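# Move the top blank from the stack into the die nest

## Task

Lift the uppermost blank off the stack, set it down lying flat inside the die's nest so that it sits between the gauge pins, and then release it.

## Robot and tools

Robot: two arms on a table. left_arm carries a five-finger left hand and right_arm a right hand; the left hand is the mirror of the right. Base positions in the scene frame: left_arm (-0.028, +0.352, +0.011) m, right_arm (+0.020, -0.292, 0) m, both turned only slightly about z. A camera stand sits behind the arms. Cameras, each 672x504: cam_high, cam_left_wrist, cam_right_wrist.

Scene frame: origin at table-top height, midway between the nominal bases. +x points out over the table, +z up, and the left arm is on the +y side. Image left/right does not match arm names. All reported hand poses are in this frame.

Hand point: a point fixed to the palm, about 0.05 m in front of it and 0.15 m from the wrist flange toward the fingers. Its +z runs along the straight fingers, +y points out of the palm, +x runs across the palm away from the thumb on the right hand and toward the thumb on the left hand. Straight fingers extend 0.06-0.07 m past the point, 0.06 m behind it along -y. A wrist bracket on the little-finger side can strike objects.

One row = 28 numbers, each in [-1, 1], always for both arms even if one stays still. Order: left_arm dx, dy, dz, rx, ry, rz, then left hand little, ring, middle, index, thumb_bend, thumb_turn, force_limit, speed; then the same 14 for right_arm. The six pose numbers are an offset, not a pose: measured along the scene axes from that arm's Hand target as it was when the action or move began; 1.0 equals 0.6 m of travel or 180 degrees of turn. rx, ry, rz form a single rotation vector, turning about the Hand target's position. Every row of one action, and every row of one move's list, counts from that same starting Hand target, not from the previous row. Sending six zeros re-commands the current Hand target; repeating a nonzero offset moves further.

Hand numbers are absolute targets, not offsets: fingers and thumb_bend +1 straight, -1 curled; thumb_turn +1 beside the palm, -1 across in front of it. force_limit maps -1..+1 to about 0..10 N at the fingertip (thumb motors up to 15 N). speed rises from near zero at -1 to full at +0.48 and above; use about -0.94 or slower for a gentle grip. There is no 'unchanged' value: to keep a hand as it is, resend the last eight numbers you sent for it (or, before any were sent, its hand_measured plus hand_force_limit and hand_speed). With the thumb turned in front, the hand can wrap objects about 0.035-0.065 m thick, or a handle down to about 0.025 m. To grip harder, raise force_limit and send a more-closed target than hand_measured; to loosen, send a more-open one.

Tools:
- execute_actions(actions, cameras): actions is a list of actions; each action is up to 15 rows, one per 1/30 s step, the last row repeated to fill 15. Images come back only for an empty list or if cameras asks.
- move(target, speed, blend, blocking, cameras): target is one 28-number row or a list of up to 15 rows, all offsets from the same starting Hand targets. speed in m/s, 0.002 to 4.3, default 0.25 (turns up to twice that in rad/s), one value or one per target. blend in metres rounds corners; 0 stops at each target. blocking=false returns after about 0.5 s while the move continues. Paths are straight, do not avoid obstacles or the other arm, and are capped at 10 s.
- wait(seconds 0-10), stop(), zoom_image(camera, region [x0,y0,x1,y1] pixels, at most 504x504), show_instructions(), finished_scene(scene 1).

Results: end_effector_position (m) and end_effector_quat_wxyz per arm, Hand target (the base for your next offsets, after the 40-degree orientation clip), joint positions, velocities and torques, and for each hand hand_measured, hand_stopped_by (moving, target, force, stalled, fault), hand_load_n (positive means something pushes the finger open; a drop to about 0 suggests a lost grip), hand_force_limit, hand_speed. A move adds a 'move:' line: done, off_target, moving, held or fault, plus limits such as paced or held. MOTOR HOT warns of overheating; an OVER-TEMPERATURE FAULT drops the arm for 30-60 s.

Practical notes: the arms track loosely and often rest 1-5 cm below or short of the command; send the shortfall as a new offset. Orientation commands are clipped to 40 degrees from the current orientation per step. Avoid paths near an arm's own base, which can flip its shoulder. Keep arms from touching each other and never close one hand on the other. Move slowly near contact; pushing past a surface presses harder. Do not drop the blank from height, release it while moving, knock it off the table, or leave it off the table. Avoid long holds with stretched arms to limit motor heat.

Each tool is called after "Request:" as name(argument=value, ...), one argument or row to a line, values as JSON.

Reference images:

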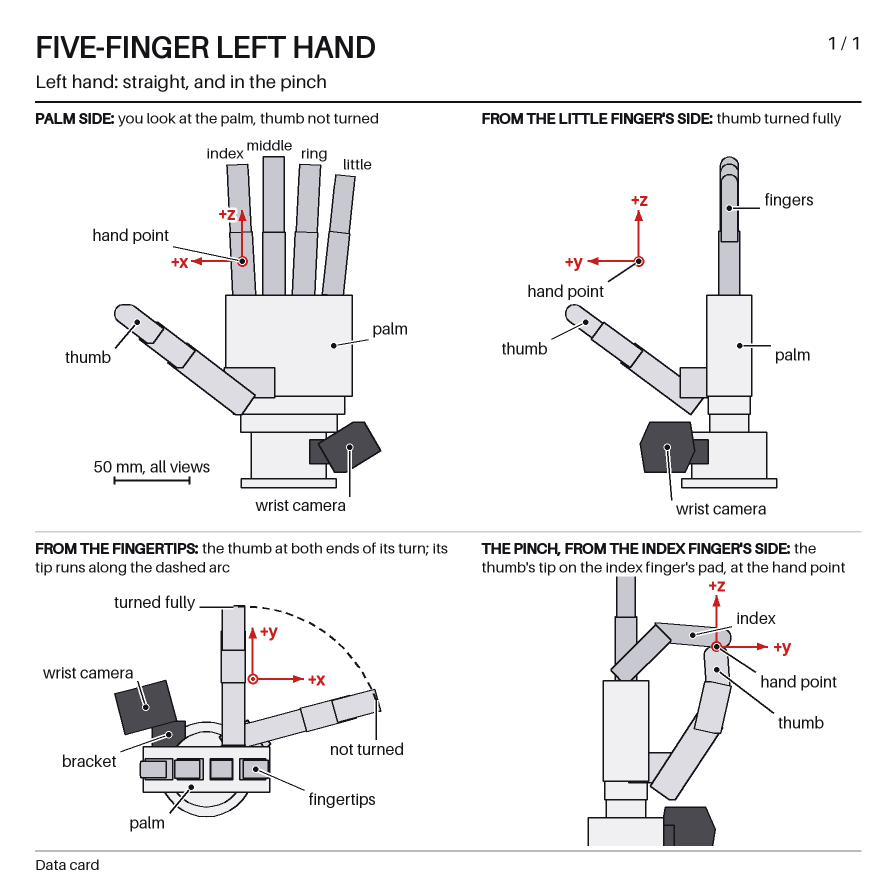

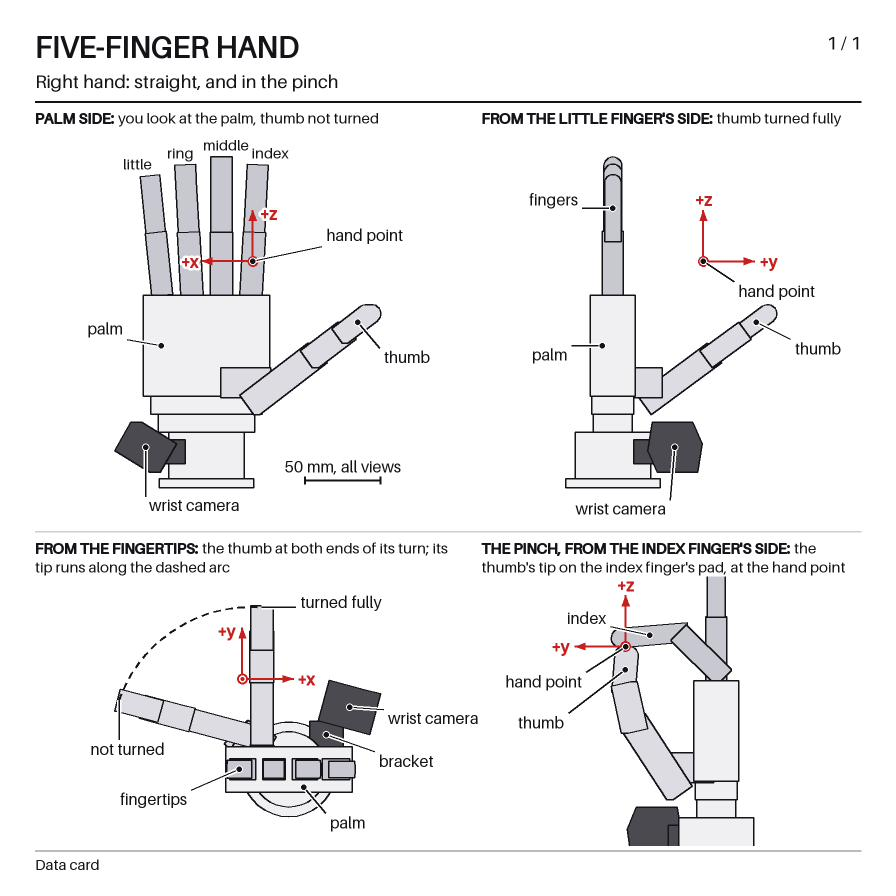

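## Session

Request:
execute_actions(
  actions=[],
)

Scene clock: 0.00 s.
left_arm: end_effector_position=(+0.4379, +0.6749, +0.1547) hand_measured=(+1.000, +1.000, +1.000, +1.000, +1.000, +1.000) hand_load_n=(+0.0, +0.0, +0.0, +0.0, +0.0, +0.0) hand_stopped_by=(target, target, target, target, target, target) hand_force_limit=0.00 hand_speed=-0.80 end_effector_quat_wxyz=(-0.005, -0.581, +0.786, -0.211) | right_arm: end_effector_position=(+0.4361, -0.3065, +0.1214) hand_measured=(+1.000, +1.000, +1.000, +1.000, +1.000, +1.000) hand_load_n=(+0.0, +0.0, +0.0, +0.0, +0.0, +0.0) hand_stopped_by=(target, target, target, target, target, target) hand_force_limit=0.00 hand_speed=-0.80 end_effector_quat_wxyz=(+0.036, -0.302, +0.952, +0.032)
Joint positions: left_arm=[0.646 2.035 1.951 -1.523 0.425 0.999] | right_arm=[-0.226 1.509 1.164 -1.197 -0.091 0.731]
Joint velocities: within noise
Joint torques (N m): no reading
Heat: left arm: hottest shoulder 30 °C; right arm: hottest waist 30 °C.
Hand target: left_arm +0.4420, +0.6784, +0.1533; -0.002, -0.580, +0.787, -0.211 | right_arm +0.4445, -0.3085, +0.1291; +0.045, -0.302, +0.952, +0.026

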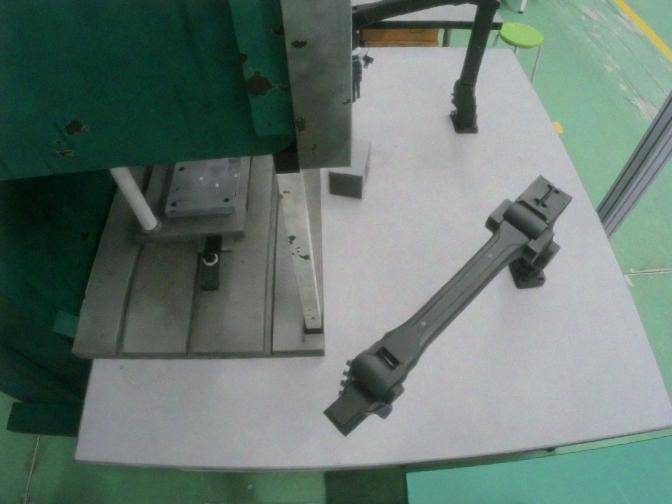

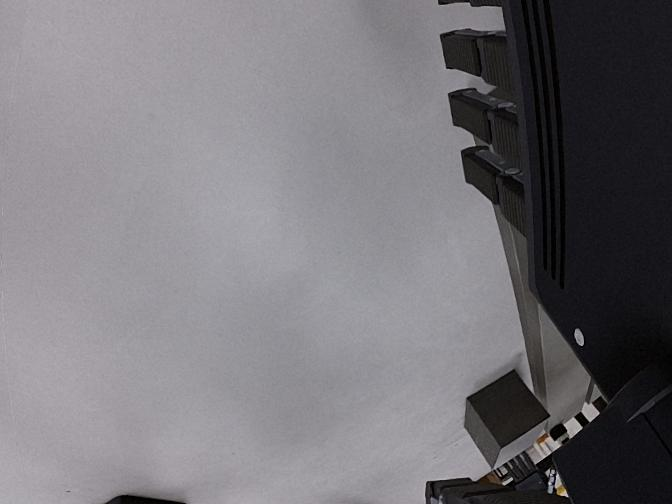

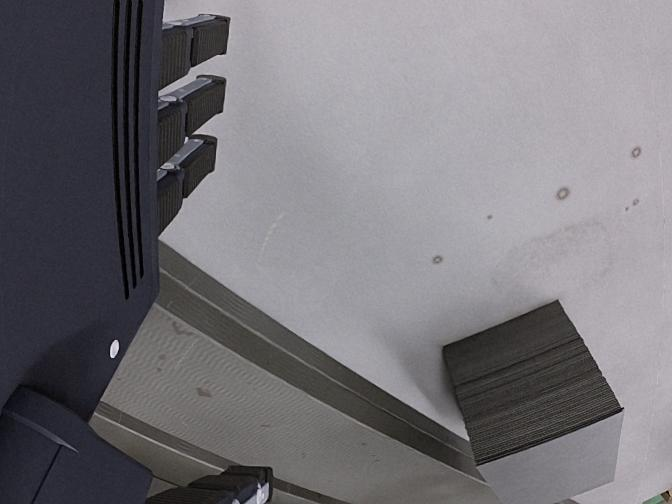

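Request:
zoom_image(
  camera="cam_high",
  region=[70, 120, 390, 360],
)

Request:
zoom_image(
  camera="cam_right_wrist",
  region=[400, 250, 672, 504],
)

Request:
zoom_image(
  camera="cam_high",
  region=[280, 0, 600, 240],
)

Scaled by 1.575 from the camera's 672x504 image, which has a finer 960x720 frame.

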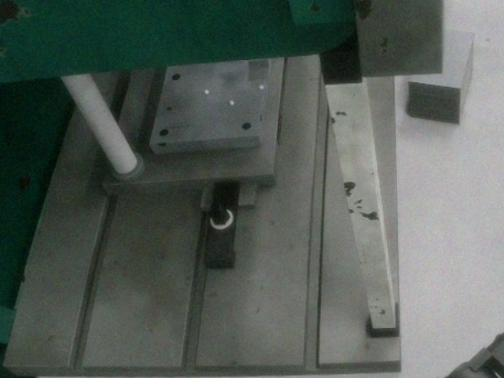

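Scaled by 1.853 from the camera's 672x504 image, which has a finer 960x720 frame.

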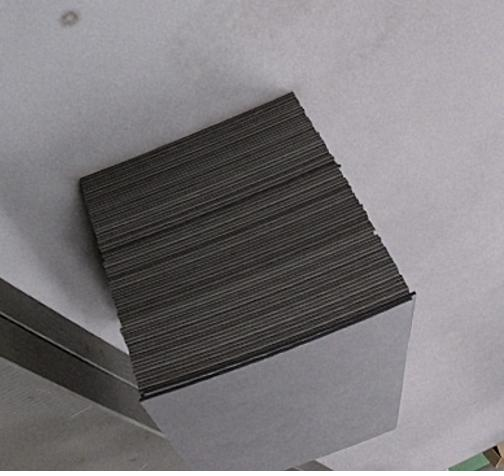

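Scaled by 1.575 from the camera's 672x504 image, which has a finer 960x720 frame.

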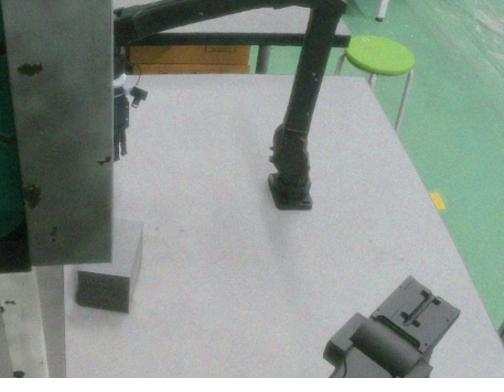

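Request:
move(
  target=[
    [0,0,0,0,0,0,1,1,1,1,1,1,0,-0.8, -0.08,0,0.3,0,0,0,1,1,1,1,1,1,0,-0.8],
    [0,0,0,0,0,0,1,1,1,1,1,1,0,-0.8, -0.08,0.3,0.35,0,0,0,1,1,1,1,1,1,0,-0.8],
  ],
  cameras=["all"],
  blend=0.03,
)

Scene clock: 39.90 s.
left_arm: end_effector_position=(+0.4379, +0.6749, +0.1547) hand_measured=(+1.000, +1.000, +1.000, +1.000, +1.000, +1.000) hand_load_n=(+0.0, +0.0, +0.0, +0.0, +0.0, +0.0) hand_stopped_by=(target, target, target, target, target, target) hand_force_limit=0.00 hand_speed=-0.80 end_effector_quat_wxyz=(-0.005, -0.581, +0.786, -0.211) | right_arm: end_effector_position=(+0.3895, -0.1327, +0.3232) hand_measured=(+1.000, +1.000, +1.000, +1.000, +1.000, +1.000) hand_load_n=(+0.0, +0.0, +0.0, +0.0, +0.0, +0.0) hand_stopped_by=(target, target, target, target, target, target) hand_force_limit=0.00 hand_speed=-0.80 end_effector_quat_wxyz=(+0.049, -0.303, +0.951, +0.030)
Joint positions: left_arm=[0.646 2.035 1.951 -1.523 0.425 0.999] | right_arm=[0.208 1.313 1.499 -1.666 -0.07 1.164]
Joint torques (N m): left_arm=[-1.85 -20.19 8.85 -0.42 0.37 -0.03] | right_arm=[1.44 -8.82 12.75 0.28 0.06 0.1]
Heat: left arm: hottest elbow 37 °C; right arm: hottest elbow 39 °C.
Hand target: left_arm +0.4420, +0.6784, +0.1533; -0.002, -0.580, +0.787, -0.211 | right_arm +0.3965, -0.1285, +0.3391; +0.045, -0.302, +0.952, +0.026
Off the commanded pose: left_arm 0.006 m, 0 deg | right_arm 0.018 m, 1 deg.
joint sent to its limit (right arm) — joint 4 (wrist pitch), lower limit. The joint targets still meet the commanded pose.
move: off_target (right_arm)

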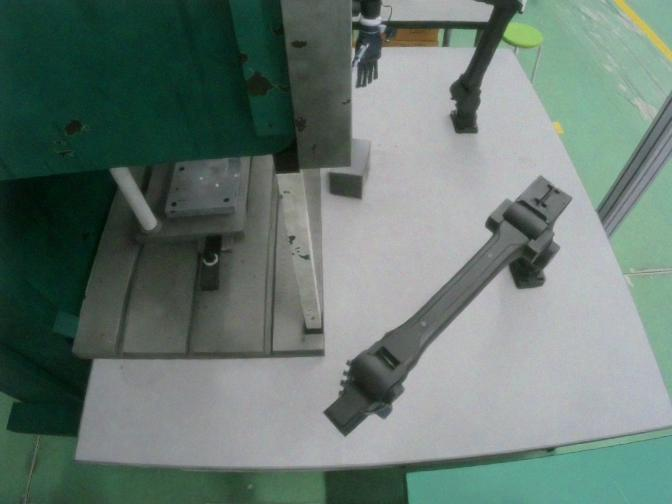

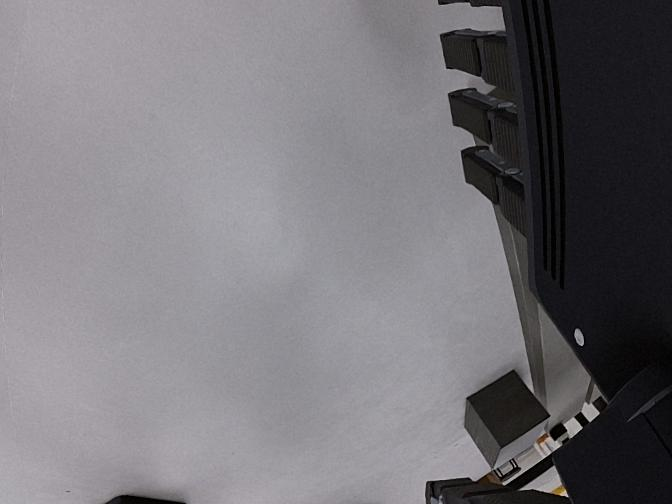

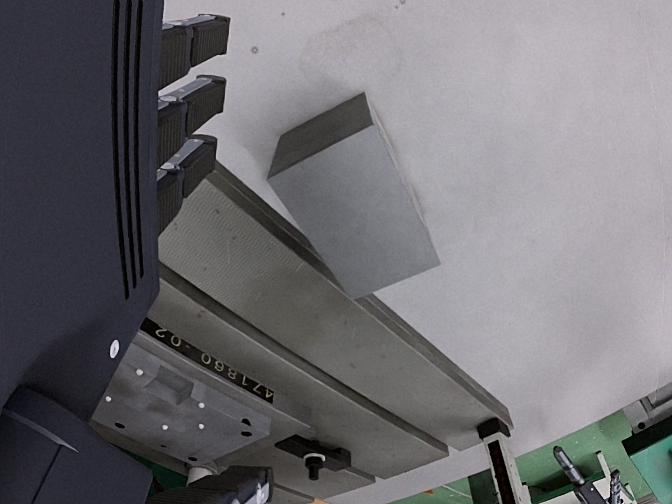

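Request:
zoom_image(
  camera="cam_right_wrist",
  region=[90, 300, 390, 504],
)

Request:
zoom_image(
  camera="cam_right_wrist",
  region=[250, 80, 460, 310],
)

Request:
zoom_image(
  camera="cam_high",
  region=[140, 140, 260, 230],
)

Scaled by 1.680 from the camera's 672x504 image, which has a finer 960x720 frame.

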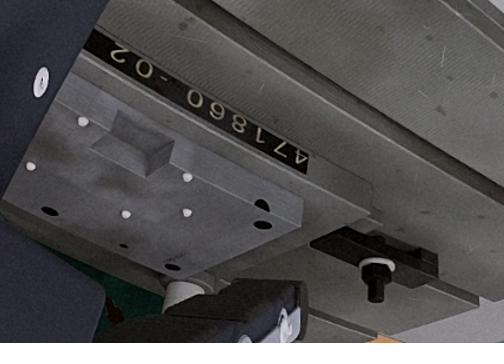

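Scaled by 2.191 from the camera's 672x504 image, which has a finer 960x720 frame.

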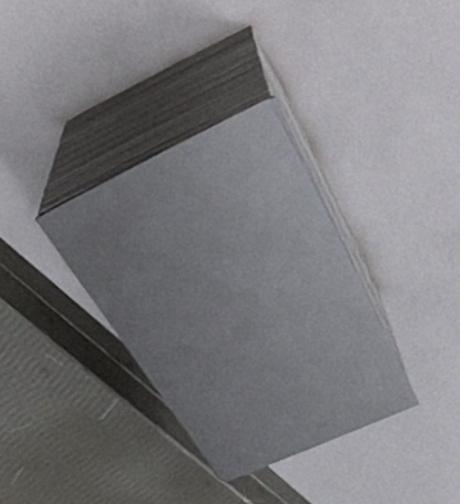

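Scaled by 4.200 from the camera's 672x504 image, which has a finer 960x720 frame.

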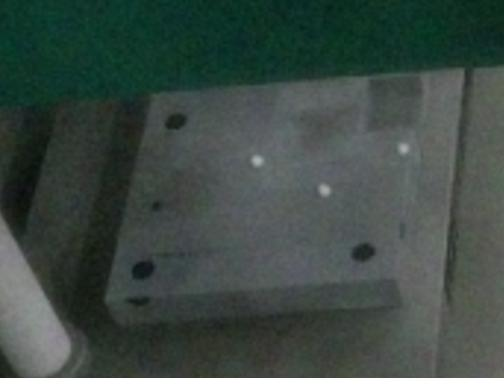

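Request:
move(
  target=[0,0,0,0,0,0,1,1,1,1,1,1,0,-0.8, -0.16,-0.2,0.018,-0.262,-0.449,0.21,1,1,1,1,1,1,0,-0.8],
  cameras=["all"],
  speed=0.5,
)

Scene clock: 184.20 s.
left_arm: end_effector_position=(+0.4379, +0.6749, +0.1547) hand_measured=(+1.000, +1.000, +1.000, +1.000, +1.000, +1.000) hand_load_n=(+0.0, +0.0, +0.0, +0.0, +0.0, +0.0) hand_stopped_by=(target, target, target, target, target, target) hand_force_limit=0.00 hand_speed=-0.80 end_effector_quat_wxyz=(-0.005, -0.581, +0.786, -0.211) | right_arm: end_effector_position=(+0.3014, -0.2443, +0.3397) hand_measured=(+1.000, +1.000, +1.000, +1.000, +1.000, +1.000) hand_load_n=(+0.0, +0.0, +0.0, +0.0, -0.5, +0.0) hand_stopped_by=(target, target, target, target, target, target) hand_force_limit=0.00 hand_speed=-0.80 end_effector_quat_wxyz=(+0.495, -0.510, +0.508, -0.487)
Joint positions: left_arm=[0.646 2.035 1.951 -1.523 0.425 0.999] | right_arm=[0.172 0.187 0.567 -0.416 0.161 0.011]
Joint torques (N m): left_arm=[-1.85 -20.13 8.84 -0.43 0.37 -0.04] | right_arm=[0.09 1.67 10.19 2.85 -0.14 -0.18]
Heat: left arm: hottest elbow 42 °C; right arm: hottest elbow 51 °C.
Hand target: left_arm +0.4420, +0.6784, +0.1533; -0.002, -0.580, +0.787, -0.211 | right_arm +0.3005, -0.2485, +0.3499; +0.500, -0.500, +0.500, -0.500
Off the commanded pose: left_arm 0.006 m, 0 deg | right_arm 0.011 m, 2 deg.
move: off_target (right_arm)

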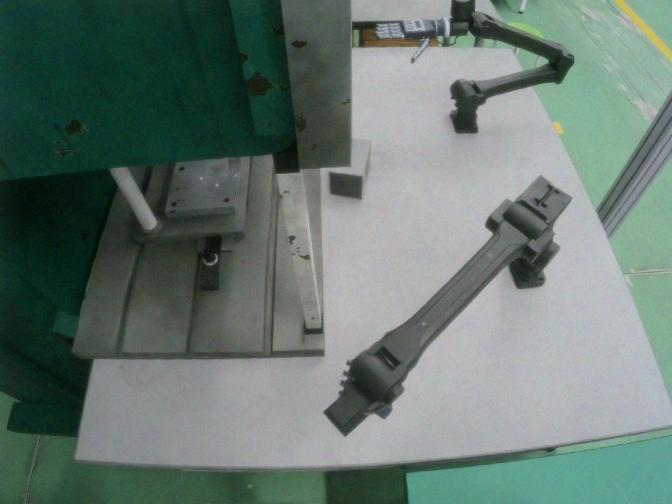

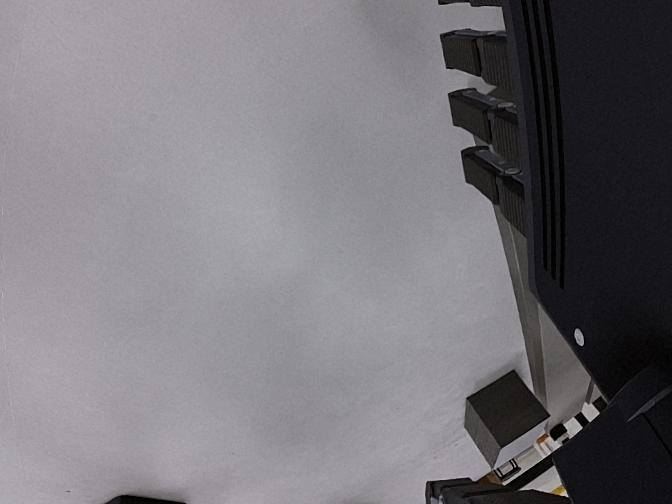

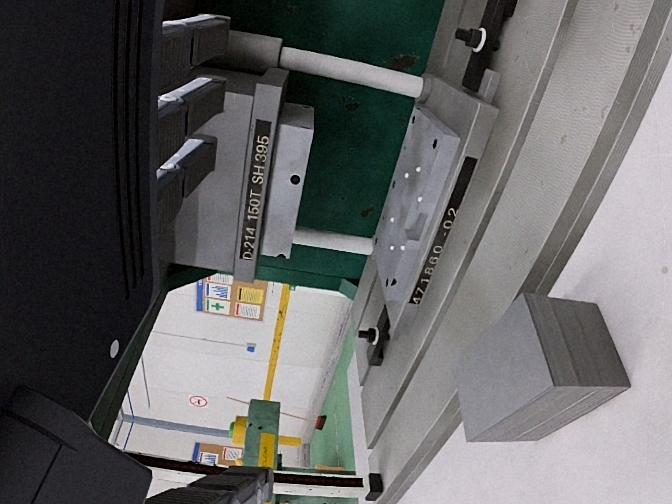

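Request:
zoom_image(
  camera="cam_right_wrist",
  region=[350, 80, 520, 320],
)

Request:
zoom_image(
  camera="cam_right_wrist",
  region=[220, 20, 500, 320],
)

Request:
zoom_image(
  camera="cam_right_wrist",
  region=[440, 270, 650, 460],
)

Scaled by 2.100 from the camera's 672x504 image, which has a finer 960x720 frame.

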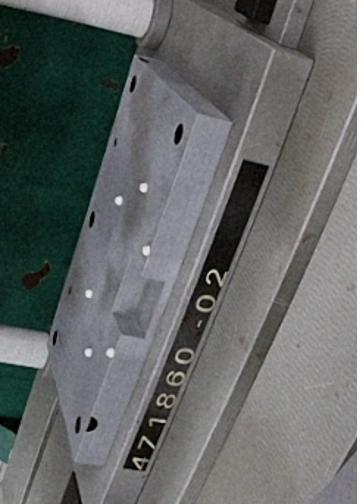

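Scaled by 1.680 from the camera's 672x504 image, which has a finer 960x720 frame.

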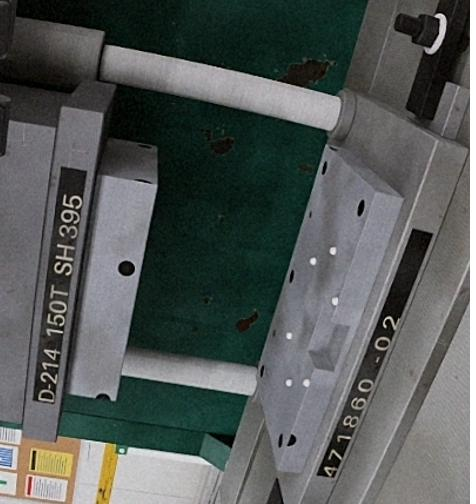

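Scaled by 2.400 from the camera's 672x504 image, which has a finer 960x720 frame.

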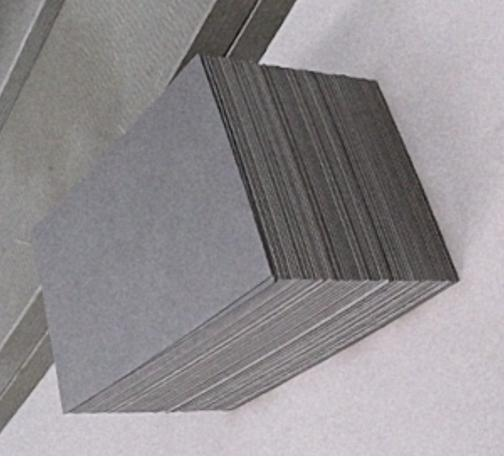

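Request:
zoom_image(
  camera="cam_right_wrist",
  region=[370, 150, 450, 270],
)

Scaled by 4.200 from the camera's 672x504 image, which has a finer 960x720 frame.

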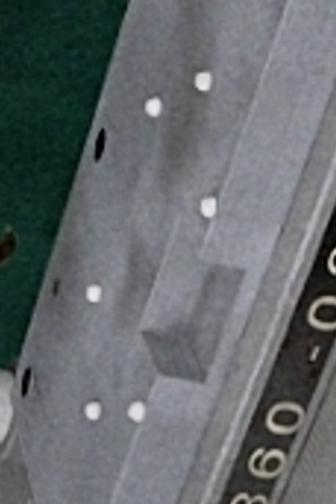

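Request:
move(
  target=[
    [0,0,0,0,0,0,1,1,1,1,1,1,0,-0.8, 0.1675,0.5125,-0.167,0.005,0.044,-0.0726,1,1,1,1,1,1,0,-0.8],
    [0,0,0,0,0,0,1,1,1,1,1,1,0,-0.8, 0.1675,0.5125,-0.383,0.005,0.044,-0.0726,1,1,1,1,1,1,0,-0.8],
  ],
  cameras=["all"],
  speed=0.4,
  blend=0.03,
)

Scene clock: 416.03 s.
left_arm: end_effector_position=(+0.4379, +0.6749, +0.1547) hand_measured=(+1.000, +1.000, +1.000, +1.000, +1.000, +1.000) hand_load_n=(+0.0, +0.0, +0.0, +0.0, +0.0, +0.0) hand_stopped_by=(target, target, target, target, target, target) hand_force_limit=0.00 hand_speed=-0.80 end_effector_quat_wxyz=(-0.005, -0.581, +0.786, -0.211) | right_arm: end_effector_position=(+0.3952, +0.0613, +0.1241) hand_measured=(+1.000, +1.000, +1.000, +1.000, +1.000, +1.000) hand_load_n=(+0.0, +0.0, +0.0, -0.5, +0.0, +0.0) hand_stopped_by=(target, target, target, target, target, target) hand_force_limit=0.00 hand_speed=-0.80 end_effector_quat_wxyz=(+0.412, -0.473, +0.589, -0.510)
Joint positions: left_arm=[0.646 2.035 1.951 -1.523 0.425 0.999] | right_arm=[1.092 1.518 0.748 0.273 1.271 0.48]
Joint torques (N m): left_arm=[-1.79 -20.13 8.85 -0.42 0.37 -0.03] | right_arm=[-0.09 -9.35 7.58 2.41 0.59 -0.1]
Heat: left arm: hottest elbow 45 °C; right arm: hottest elbow 45 °C.
Hand target: left_arm +0.4420, +0.6784, +0.1533; -0.002, -0.580, +0.787, -0.211 | right_arm +0.4012, +0.0589, +0.1200; +0.408, -0.469, +0.591, -0.514
Off the commanded pose: left_arm 0.006 m, 0 deg | right_arm 0.007 m, 1 deg.
move: done

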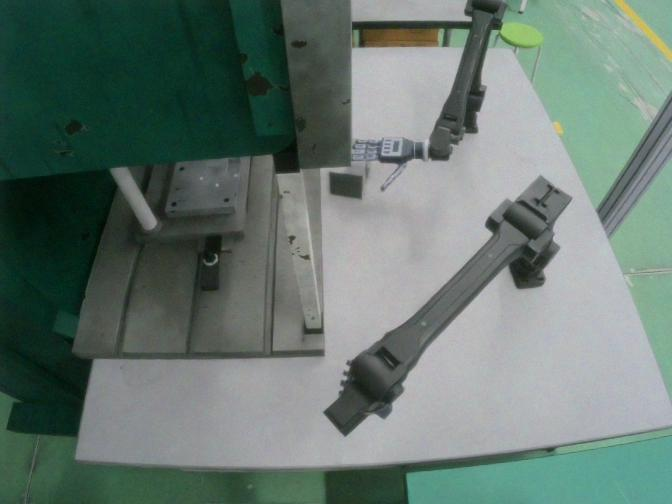

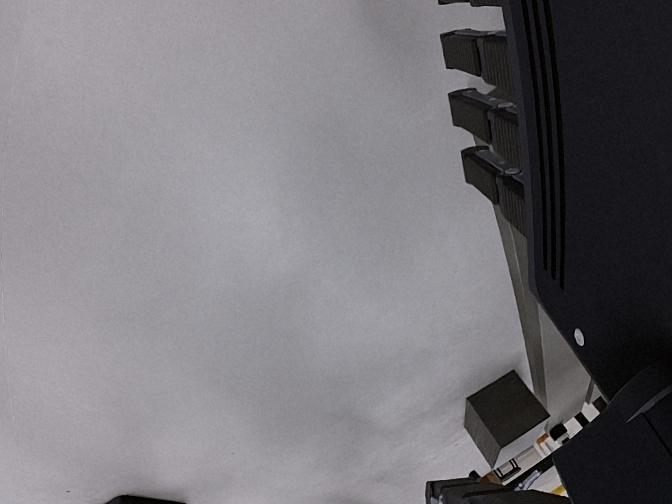

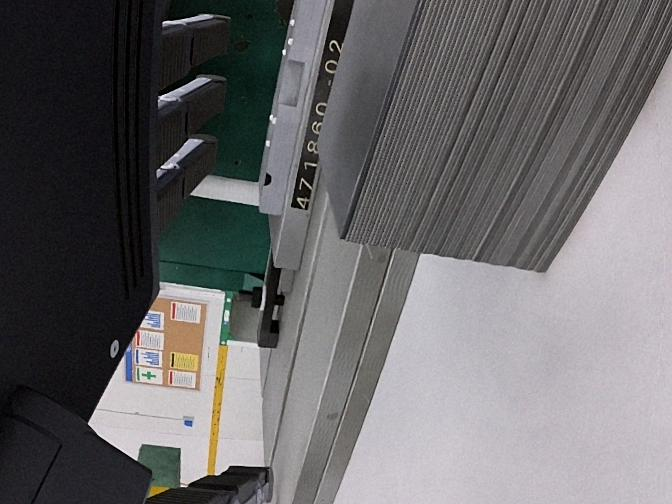

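Request:
zoom_image(
  camera="cam_right_wrist",
  region=[320, 80, 480, 260],
)

Request:
zoom_image(
  camera="cam_right_wrist",
  region=[240, 0, 360, 220],
)

Request:
zoom_image(
  camera="cam_high",
  region=[310, 110, 450, 220],
)

Scaled by 2.800 from the camera's 672x504 image, which has a finer 960x720 frame.

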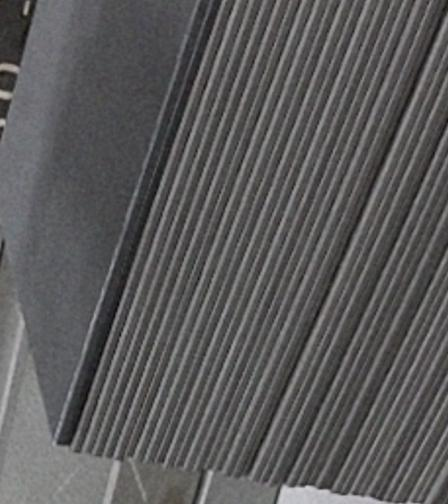

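Scaled by 2.291 from the camera's 672x504 image, which has a finer 960x720 frame.

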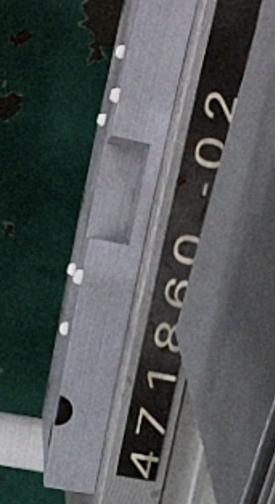

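Scaled by 3.600 from the camera's 672x504 image, which has a finer 960x720 frame.

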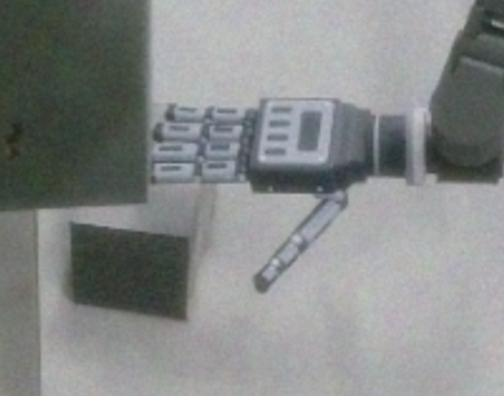

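Request:
move(
  target=[0,0,0,0,0,0,1,1,1,1,1,1,0,-0.8, -0.028,-0.062,-0.033,0,0,0,1,1,1,1,1,1,0,-0.8],
  cameras=["all"],
)

Request:
zoom_image(
  camera="cam_high",
  region=[310, 110, 450, 220],
)

Request:
zoom_image(
  camera="cam_right_wrist",
  region=[280, 0, 560, 300],
)

Scene clock: 456.90 s.
left_arm: end_effector_position=(+0.4379, +0.6749, +0.1547) hand_measured=(+1.000, +1.000, +1.000, +1.000, +1.000, +1.000) hand_load_n=(+0.0, +0.0, +0.0, +0.0, +0.0, +0.0) hand_stopped_by=(target, target, target, target, target, target) hand_force_limit=0.00 hand_speed=-0.80 end_effector_quat_wxyz=(-0.005, -0.581, +0.786, -0.211) | right_arm: end_effector_position=(+0.3796, +0.0238, +0.0913) hand_measured=(+1.000, +1.000, +1.000, +1.000, +1.000, +1.000) hand_load_n=(+0.0, +0.0, +0.0, +0.0, +0.0, +0.0) hand_stopped_by=(target, target, target, target, target, target) hand_force_limit=0.00 hand_speed=-0.80 end_effector_quat_wxyz=(+0.402, -0.478, +0.587, -0.515)
Joint positions: left_arm=[0.646 2.035 1.951 -1.523 0.425 0.999] | right_arm=[1.085 1.509 0.621 0.373 1.271 0.474]
Joint torques (N m): left_arm=[-1.85 -20.13 8.85 -0.43 0.37 -0.03] | right_arm=[-0.26 -11.4 6.54 2.07 0.33 -0.14]
Heat: left arm: hottest elbow 45 °C; right arm: hottest elbow 45 °C.
Hand target: left_arm +0.4420, +0.6784, +0.1533; -0.002, -0.580, +0.787, -0.211 | right_arm +0.3843, +0.0216, +0.1002; +0.408, -0.469, +0.591, -0.514
Off the commanded pose: left_arm 0.006 m, 0 deg | right_arm 0.010 m, 1 deg.
move: done

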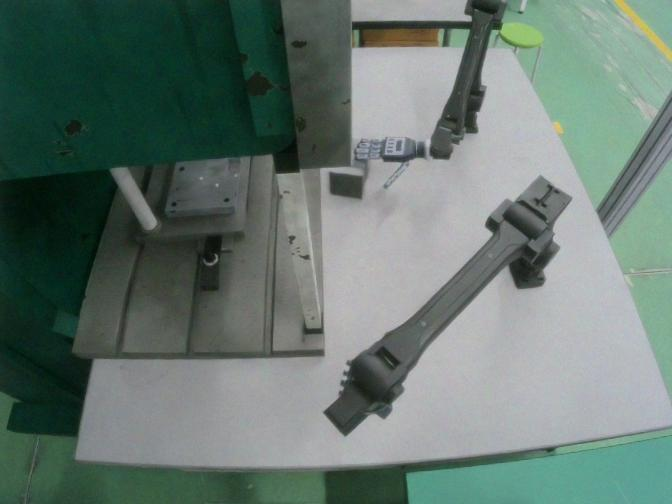

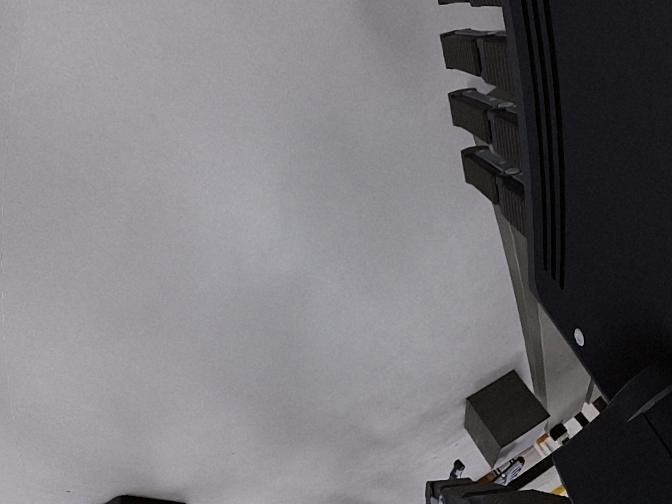

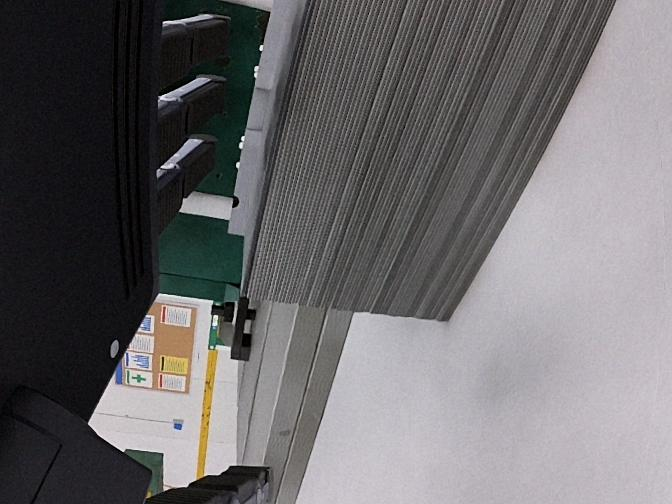

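Scaled by 3.600 from the camera's 672x504 image, which has a finer 960x720 frame.

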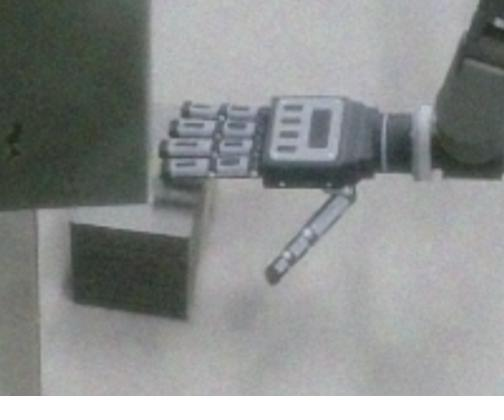

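Scaled by 1.680 from the camera's 672x504 image, which has a finer 960x720 frame.

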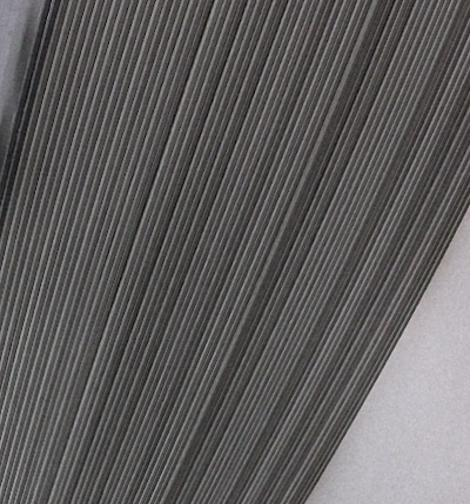

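Request:
move(
  target=[
    [0,0,0,0,0,0,1,1,1,1,1,1,0,-0.8, 0,0.017,0,0,0,0,1,1,1,1,1,1,0,-0.8],
    [0,0,0,0,0,0,1,1,1,1,1,1,0,-0.8, 0.0,0.017,-0.03,0,0,0,1,1,1,1,1,1,0,-0.8],
  ],
  cameras=["cam_right_wrist","cam_high"],
  speed=0.06,
)

Request:
zoom_image(
  camera="cam_high",
  region=[310, 110, 450, 220],
)

Scene clock: 484.47 s.
left_arm: end_effector_position=(+0.4379, +0.6749, +0.1547) hand_measured=(+1.000, +1.000, +1.000, +1.000, +1.000, +1.000) hand_load_n=(+0.0, +0.0, +0.0, +0.0, +0.0, +0.0) hand_stopped_by=(target, target, target, target, target, target) hand_force_limit=0.00 hand_speed=-0.80 end_effector_quat_wxyz=(-0.005, -0.581, +0.786, -0.211) | right_arm: end_effector_position=(+0.3812, +0.0256, +0.0820) hand_measured=(+1.000, +1.000, +1.000, +1.000, +1.000, +1.000) hand_load_n=(+0.0, +0.0, +0.0, +0.0, +0.0, +0.0) hand_stopped_by=(target, target, target, target, target, target) hand_force_limit=0.00 hand_speed=-0.80 end_effector_quat_wxyz=(+0.402, -0.475, +0.588, -0.516)
Joint positions: left_arm=[0.646 2.035 1.951 -1.523 0.425 0.999] | right_arm=[1.085 1.543 0.621 0.408 1.276 0.478]
Joint torques (N m): left_arm=[-1.79 -20.13 8.85 -0.4 0.37 -0.03] | right_arm=[1.08 -8.47 7.36 2.22 0.6 0.02]
Heat: left arm: hottest elbow 45 °C; right arm: hottest elbow 42 °C.
Hand target: left_arm +0.4420, +0.6784, +0.1533; -0.002, -0.580, +0.787, -0.211 | right_arm +0.3843, +0.0318, +0.0823; +0.409, -0.469, +0.591, -0.514
Off the commanded pose: left_arm 0.006 m, 0 deg | right_arm 0.007 m, 1 deg.
move: done
Images, in order (width x height): cam_high 672x504, cam_right_wrist 672x504.

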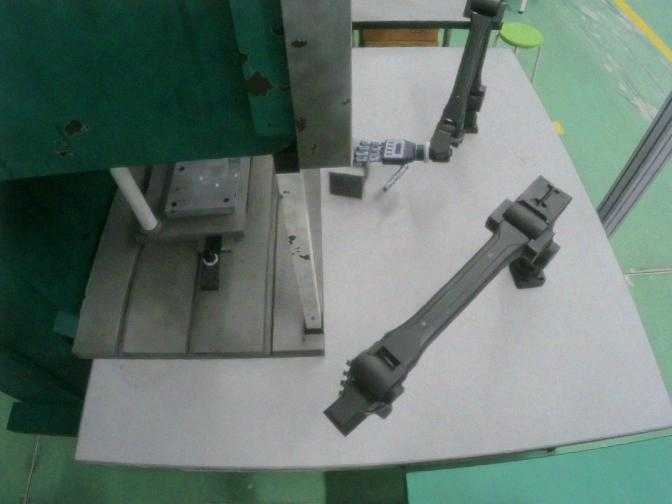

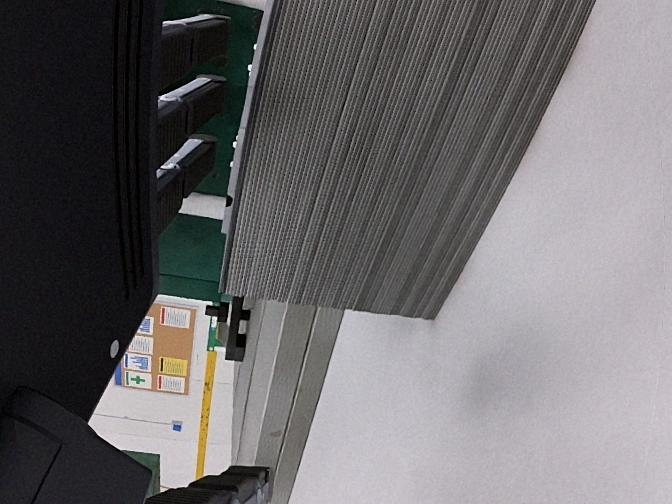

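Scaled by 3.600 from the camera's 672x504 image, which has a finer 960x720 frame.

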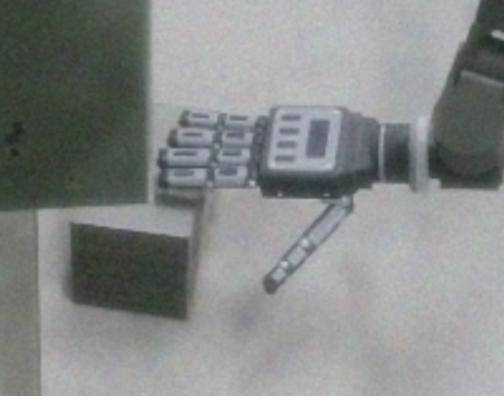

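Request:
zoom_image(
  camera="cam_right_wrist",
  region=[200, 180, 320, 310],
)

Request:
zoom_image(
  camera="cam_right_wrist",
  region=[220, 0, 320, 130],
)

Scaled by 3.877 from the camera's 672x504 image, which has a finer 960x720 frame.

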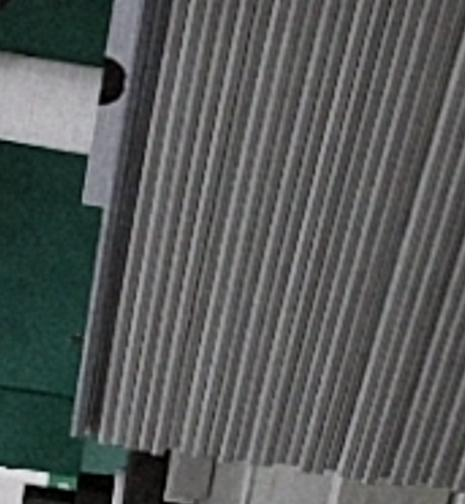

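Scaled by 3.877 from the camera's 672x504 image, which has a finer 960x720 frame.

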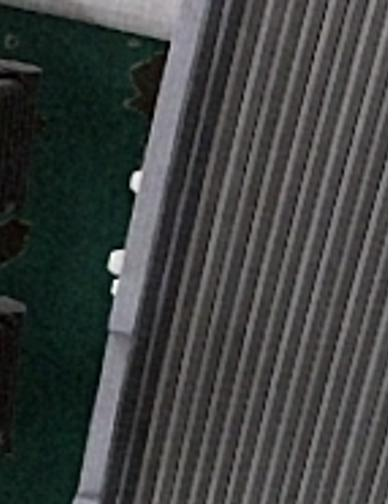

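Request:
move(
  target=[0,0,0,0,0,0,1,1,1,1,1,1,0,-0.8, 0.0,0.0,-0.02,0,0,0,1,1,1,1,1,1,0,-0.8],
  cameras=["cam_right_wrist","cam_high"],
  speed=0.06,
)

Request:
zoom_image(
  camera="cam_high",
  region=[310, 110, 450, 220],
)

Scene clock: 494.43 s.
left_arm: end_effector_position=(+0.4379, +0.6749, +0.1547) hand_measured=(+1.000, +1.000, +1.000, +1.000, +1.000, +1.000) hand_load_n=(+0.0, +0.0, +0.0, +0.0, -0.5, +0.0) hand_stopped_by=(target, target, target, target, target, target) hand_force_limit=0.00 hand_speed=-0.80 end_effector_quat_wxyz=(-0.005, -0.581, +0.786, -0.211) | right_arm: end_effector_position=(+0.3828, +0.0287, +0.0735) hand_measured=(+1.000, +1.000, +1.000, +1.000, +1.000, +1.000) hand_load_n=(+0.0, +0.0, +0.0, +0.0, +0.0, -0.5) hand_stopped_by=(target, target, target, target, target, target) hand_force_limit=0.00 hand_speed=-0.80 end_effector_quat_wxyz=(+0.405, -0.473, +0.589, -0.515)
Joint positions: left_arm=[0.646 2.035 1.951 -1.523 0.425 0.999] | right_arm=[1.085 1.577 0.621 0.45 1.276 0.478]
Joint torques (N m): left_arm=[-1.79 -20.07 8.84 -0.42 0.37 -0.03] | right_arm=[1.03 -8.76 6.61 2.02 0.6 0.04]
Heat: left arm: hottest elbow 45 °C; right arm: hottest elbow 42 °C.
Hand target: left_arm +0.4420, +0.6784, +0.1533; -0.002, -0.580, +0.787, -0.211 | right_arm +0.3843, +0.0318, +0.0701; +0.408, -0.469, +0.591, -0.514
Off the commanded pose: left_arm 0.006 m, 0 deg | right_arm 0.005 m, 1 deg.
move: done
Images, in order (width x height): cam_high 672x504, cam_right_wrist 672x504.

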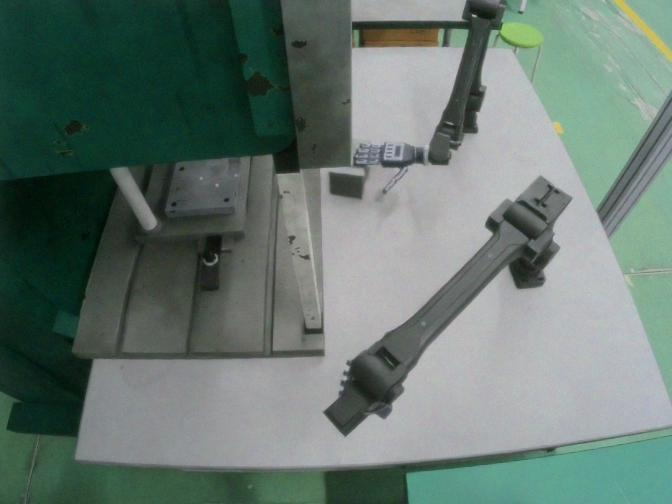

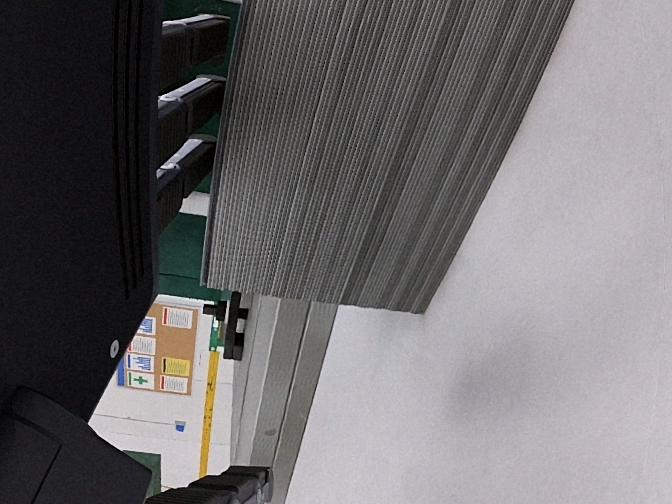

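Scaled by 3.600 from the camera's 672x504 image, which has a finer 960x720 frame.

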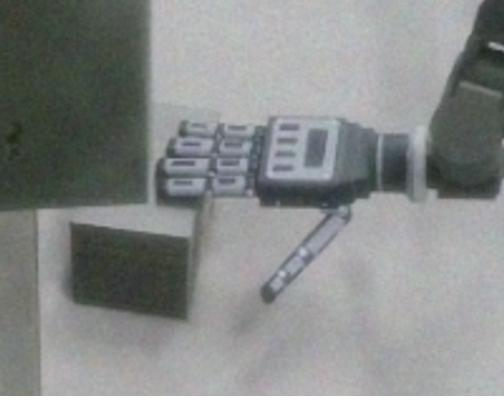

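Request:
move(
  target=[0,0,0,0,0,0,1,1,1,1,1,1,0,-0.8, 0.0,0.0,-0.015,0,0,0,1,1,1,1,1,1,0,-0.8],
  cameras=["cam_right_wrist"],
  speed=0.05,
)

Scene clock: 500.83 s.
left_arm: end_effector_position=(+0.4379, +0.6749, +0.1547) hand_measured=(+1.000, +1.000, +1.000, +1.000, +1.000, +1.000) hand_load_n=(+0.0, +0.0, +0.0, +0.0, +0.0, +0.0) hand_stopped_by=(target, target, target, target, target, target) hand_force_limit=0.00 hand_speed=-0.80 end_effector_quat_wxyz=(-0.005, -0.581, +0.786, -0.211) | right_arm: end_effector_position=(+0.3845, +0.0307, +0.0707) hand_measured=(+1.000, +1.000, +1.000, +1.000, +1.000, +1.000) hand_load_n=(+0.0, +0.0, +0.0, +0.0, +0.0, -0.5) hand_stopped_by=(target, target, target, target, target, target) hand_force_limit=0.00 hand_speed=-0.80 end_effector_quat_wxyz=(+0.411, -0.465, +0.592, -0.514)
Joint positions: left_arm=[0.646 2.035 1.951 -1.523 0.425 0.999] | right_arm=[1.085 1.596 0.621 0.486 1.281 0.48]
Joint torques (N m): left_arm=[-1.85 -20.07 8.84 -0.42 0.37 -0.03] | right_arm=[1.2 -8 5.97 2.11 0.37 -0.01]
Heat: left arm: hottest elbow 45 °C; right arm: hottest elbow 42 °C.
Hand target: left_arm +0.4420, +0.6784, +0.1533; -0.002, -0.580, +0.787, -0.211 | right_arm +0.3843, +0.0319, +0.0612; +0.408, -0.469, +0.591, -0.514
Off the commanded pose: left_arm 0.006 m, 0 deg | right_arm 0.010 m, 1 deg.
move: done
Images, in order (width x height): cam_right_wrist 672x504.

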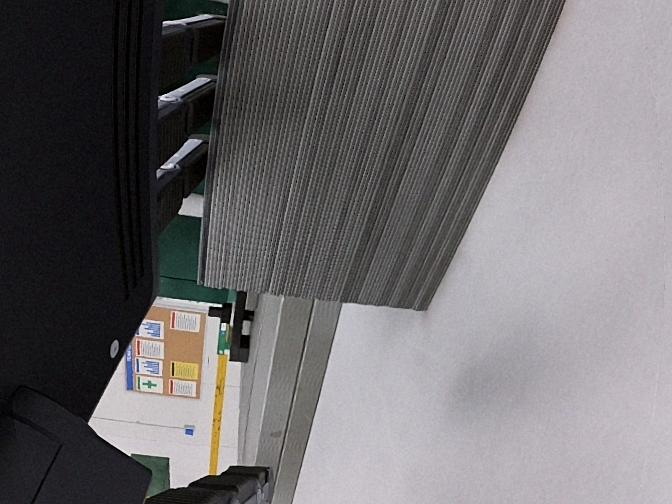

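Request:
move(
  target=[0,0,0,0,0,0,1,1,1,1,1,1,0,-0.8, -0.033,0.0075,-0.003,0,0,0,1,1,1,1,1,1,0,-0.8],
  cameras=["cam_right_wrist"],
  speed=0.05,
)

Request:
zoom_image(
  camera="cam_right_wrist",
  region=[180, 180, 300, 310],
)

Scene clock: 506.57 s.
left_arm: end_effector_position=(+0.4379, +0.6749, +0.1547) hand_measured=(+1.000, +1.000, +1.000, +1.000, +1.000, +1.000) hand_load_n=(+0.0, +0.0, +0.0, +0.0, +0.0, +0.0) hand_stopped_by=(target, target, target, target, target, target) hand_force_limit=0.00 hand_speed=-0.80 end_effector_quat_wxyz=(-0.005, -0.581, +0.786, -0.211) | right_arm: end_effector_position=(+0.3703, +0.0329, +0.0681) hand_measured=(+1.000, +1.000, +1.000, +1.000, +1.000, +1.000) hand_load_n=(+0.0, +0.0, +0.5, +0.0, +0.0, -0.5) hand_stopped_by=(target, target, target, target, target, target) hand_force_limit=0.00 hand_speed=-0.80 end_effector_quat_wxyz=(+0.415, -0.452, +0.598, -0.516)
Joint positions: left_arm=[0.646 2.035 1.951 -1.523 0.425 0.999] | right_arm=[1.126 1.598 0.618 0.421 1.335 0.576]
Joint torques (N m): left_arm=[-1.85 -20.13 8.84 -0.42 0.37 -0.03] | right_arm=[1.55 -9.58 6.05 0.51 0 -0.01]
Heat: left arm: hottest elbow 45 °C; right arm: hottest elbow 42 °C.
Hand target: left_arm +0.4420, +0.6784, +0.1533; -0.002, -0.580, +0.787, -0.211 | right_arm +0.3645, +0.0364, +0.0594; +0.408, -0.469, +0.591, -0.514
Off the commanded pose: left_arm 0.006 m, 0 deg | right_arm 0.011 m, 2 deg.
move: off_target (right_arm)
Images, in order (width x height): cam_right_wrist 672x504.

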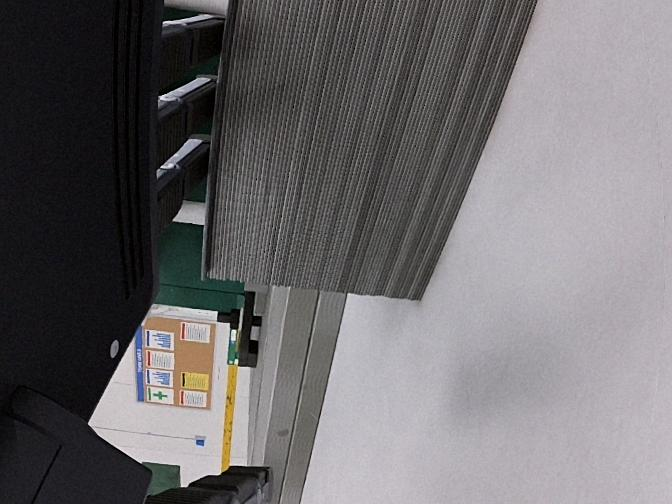

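Scaled by 3.877 from the camera's 672x504 image, which has a finer 960x720 frame.

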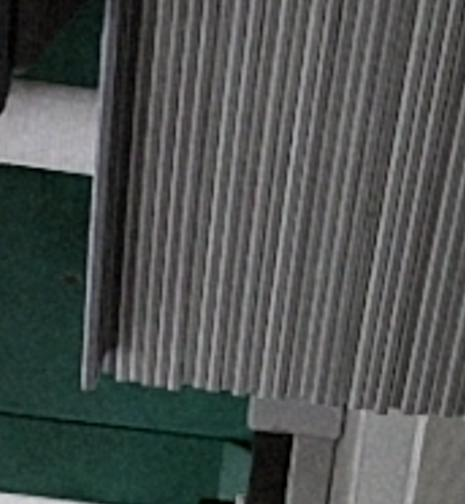

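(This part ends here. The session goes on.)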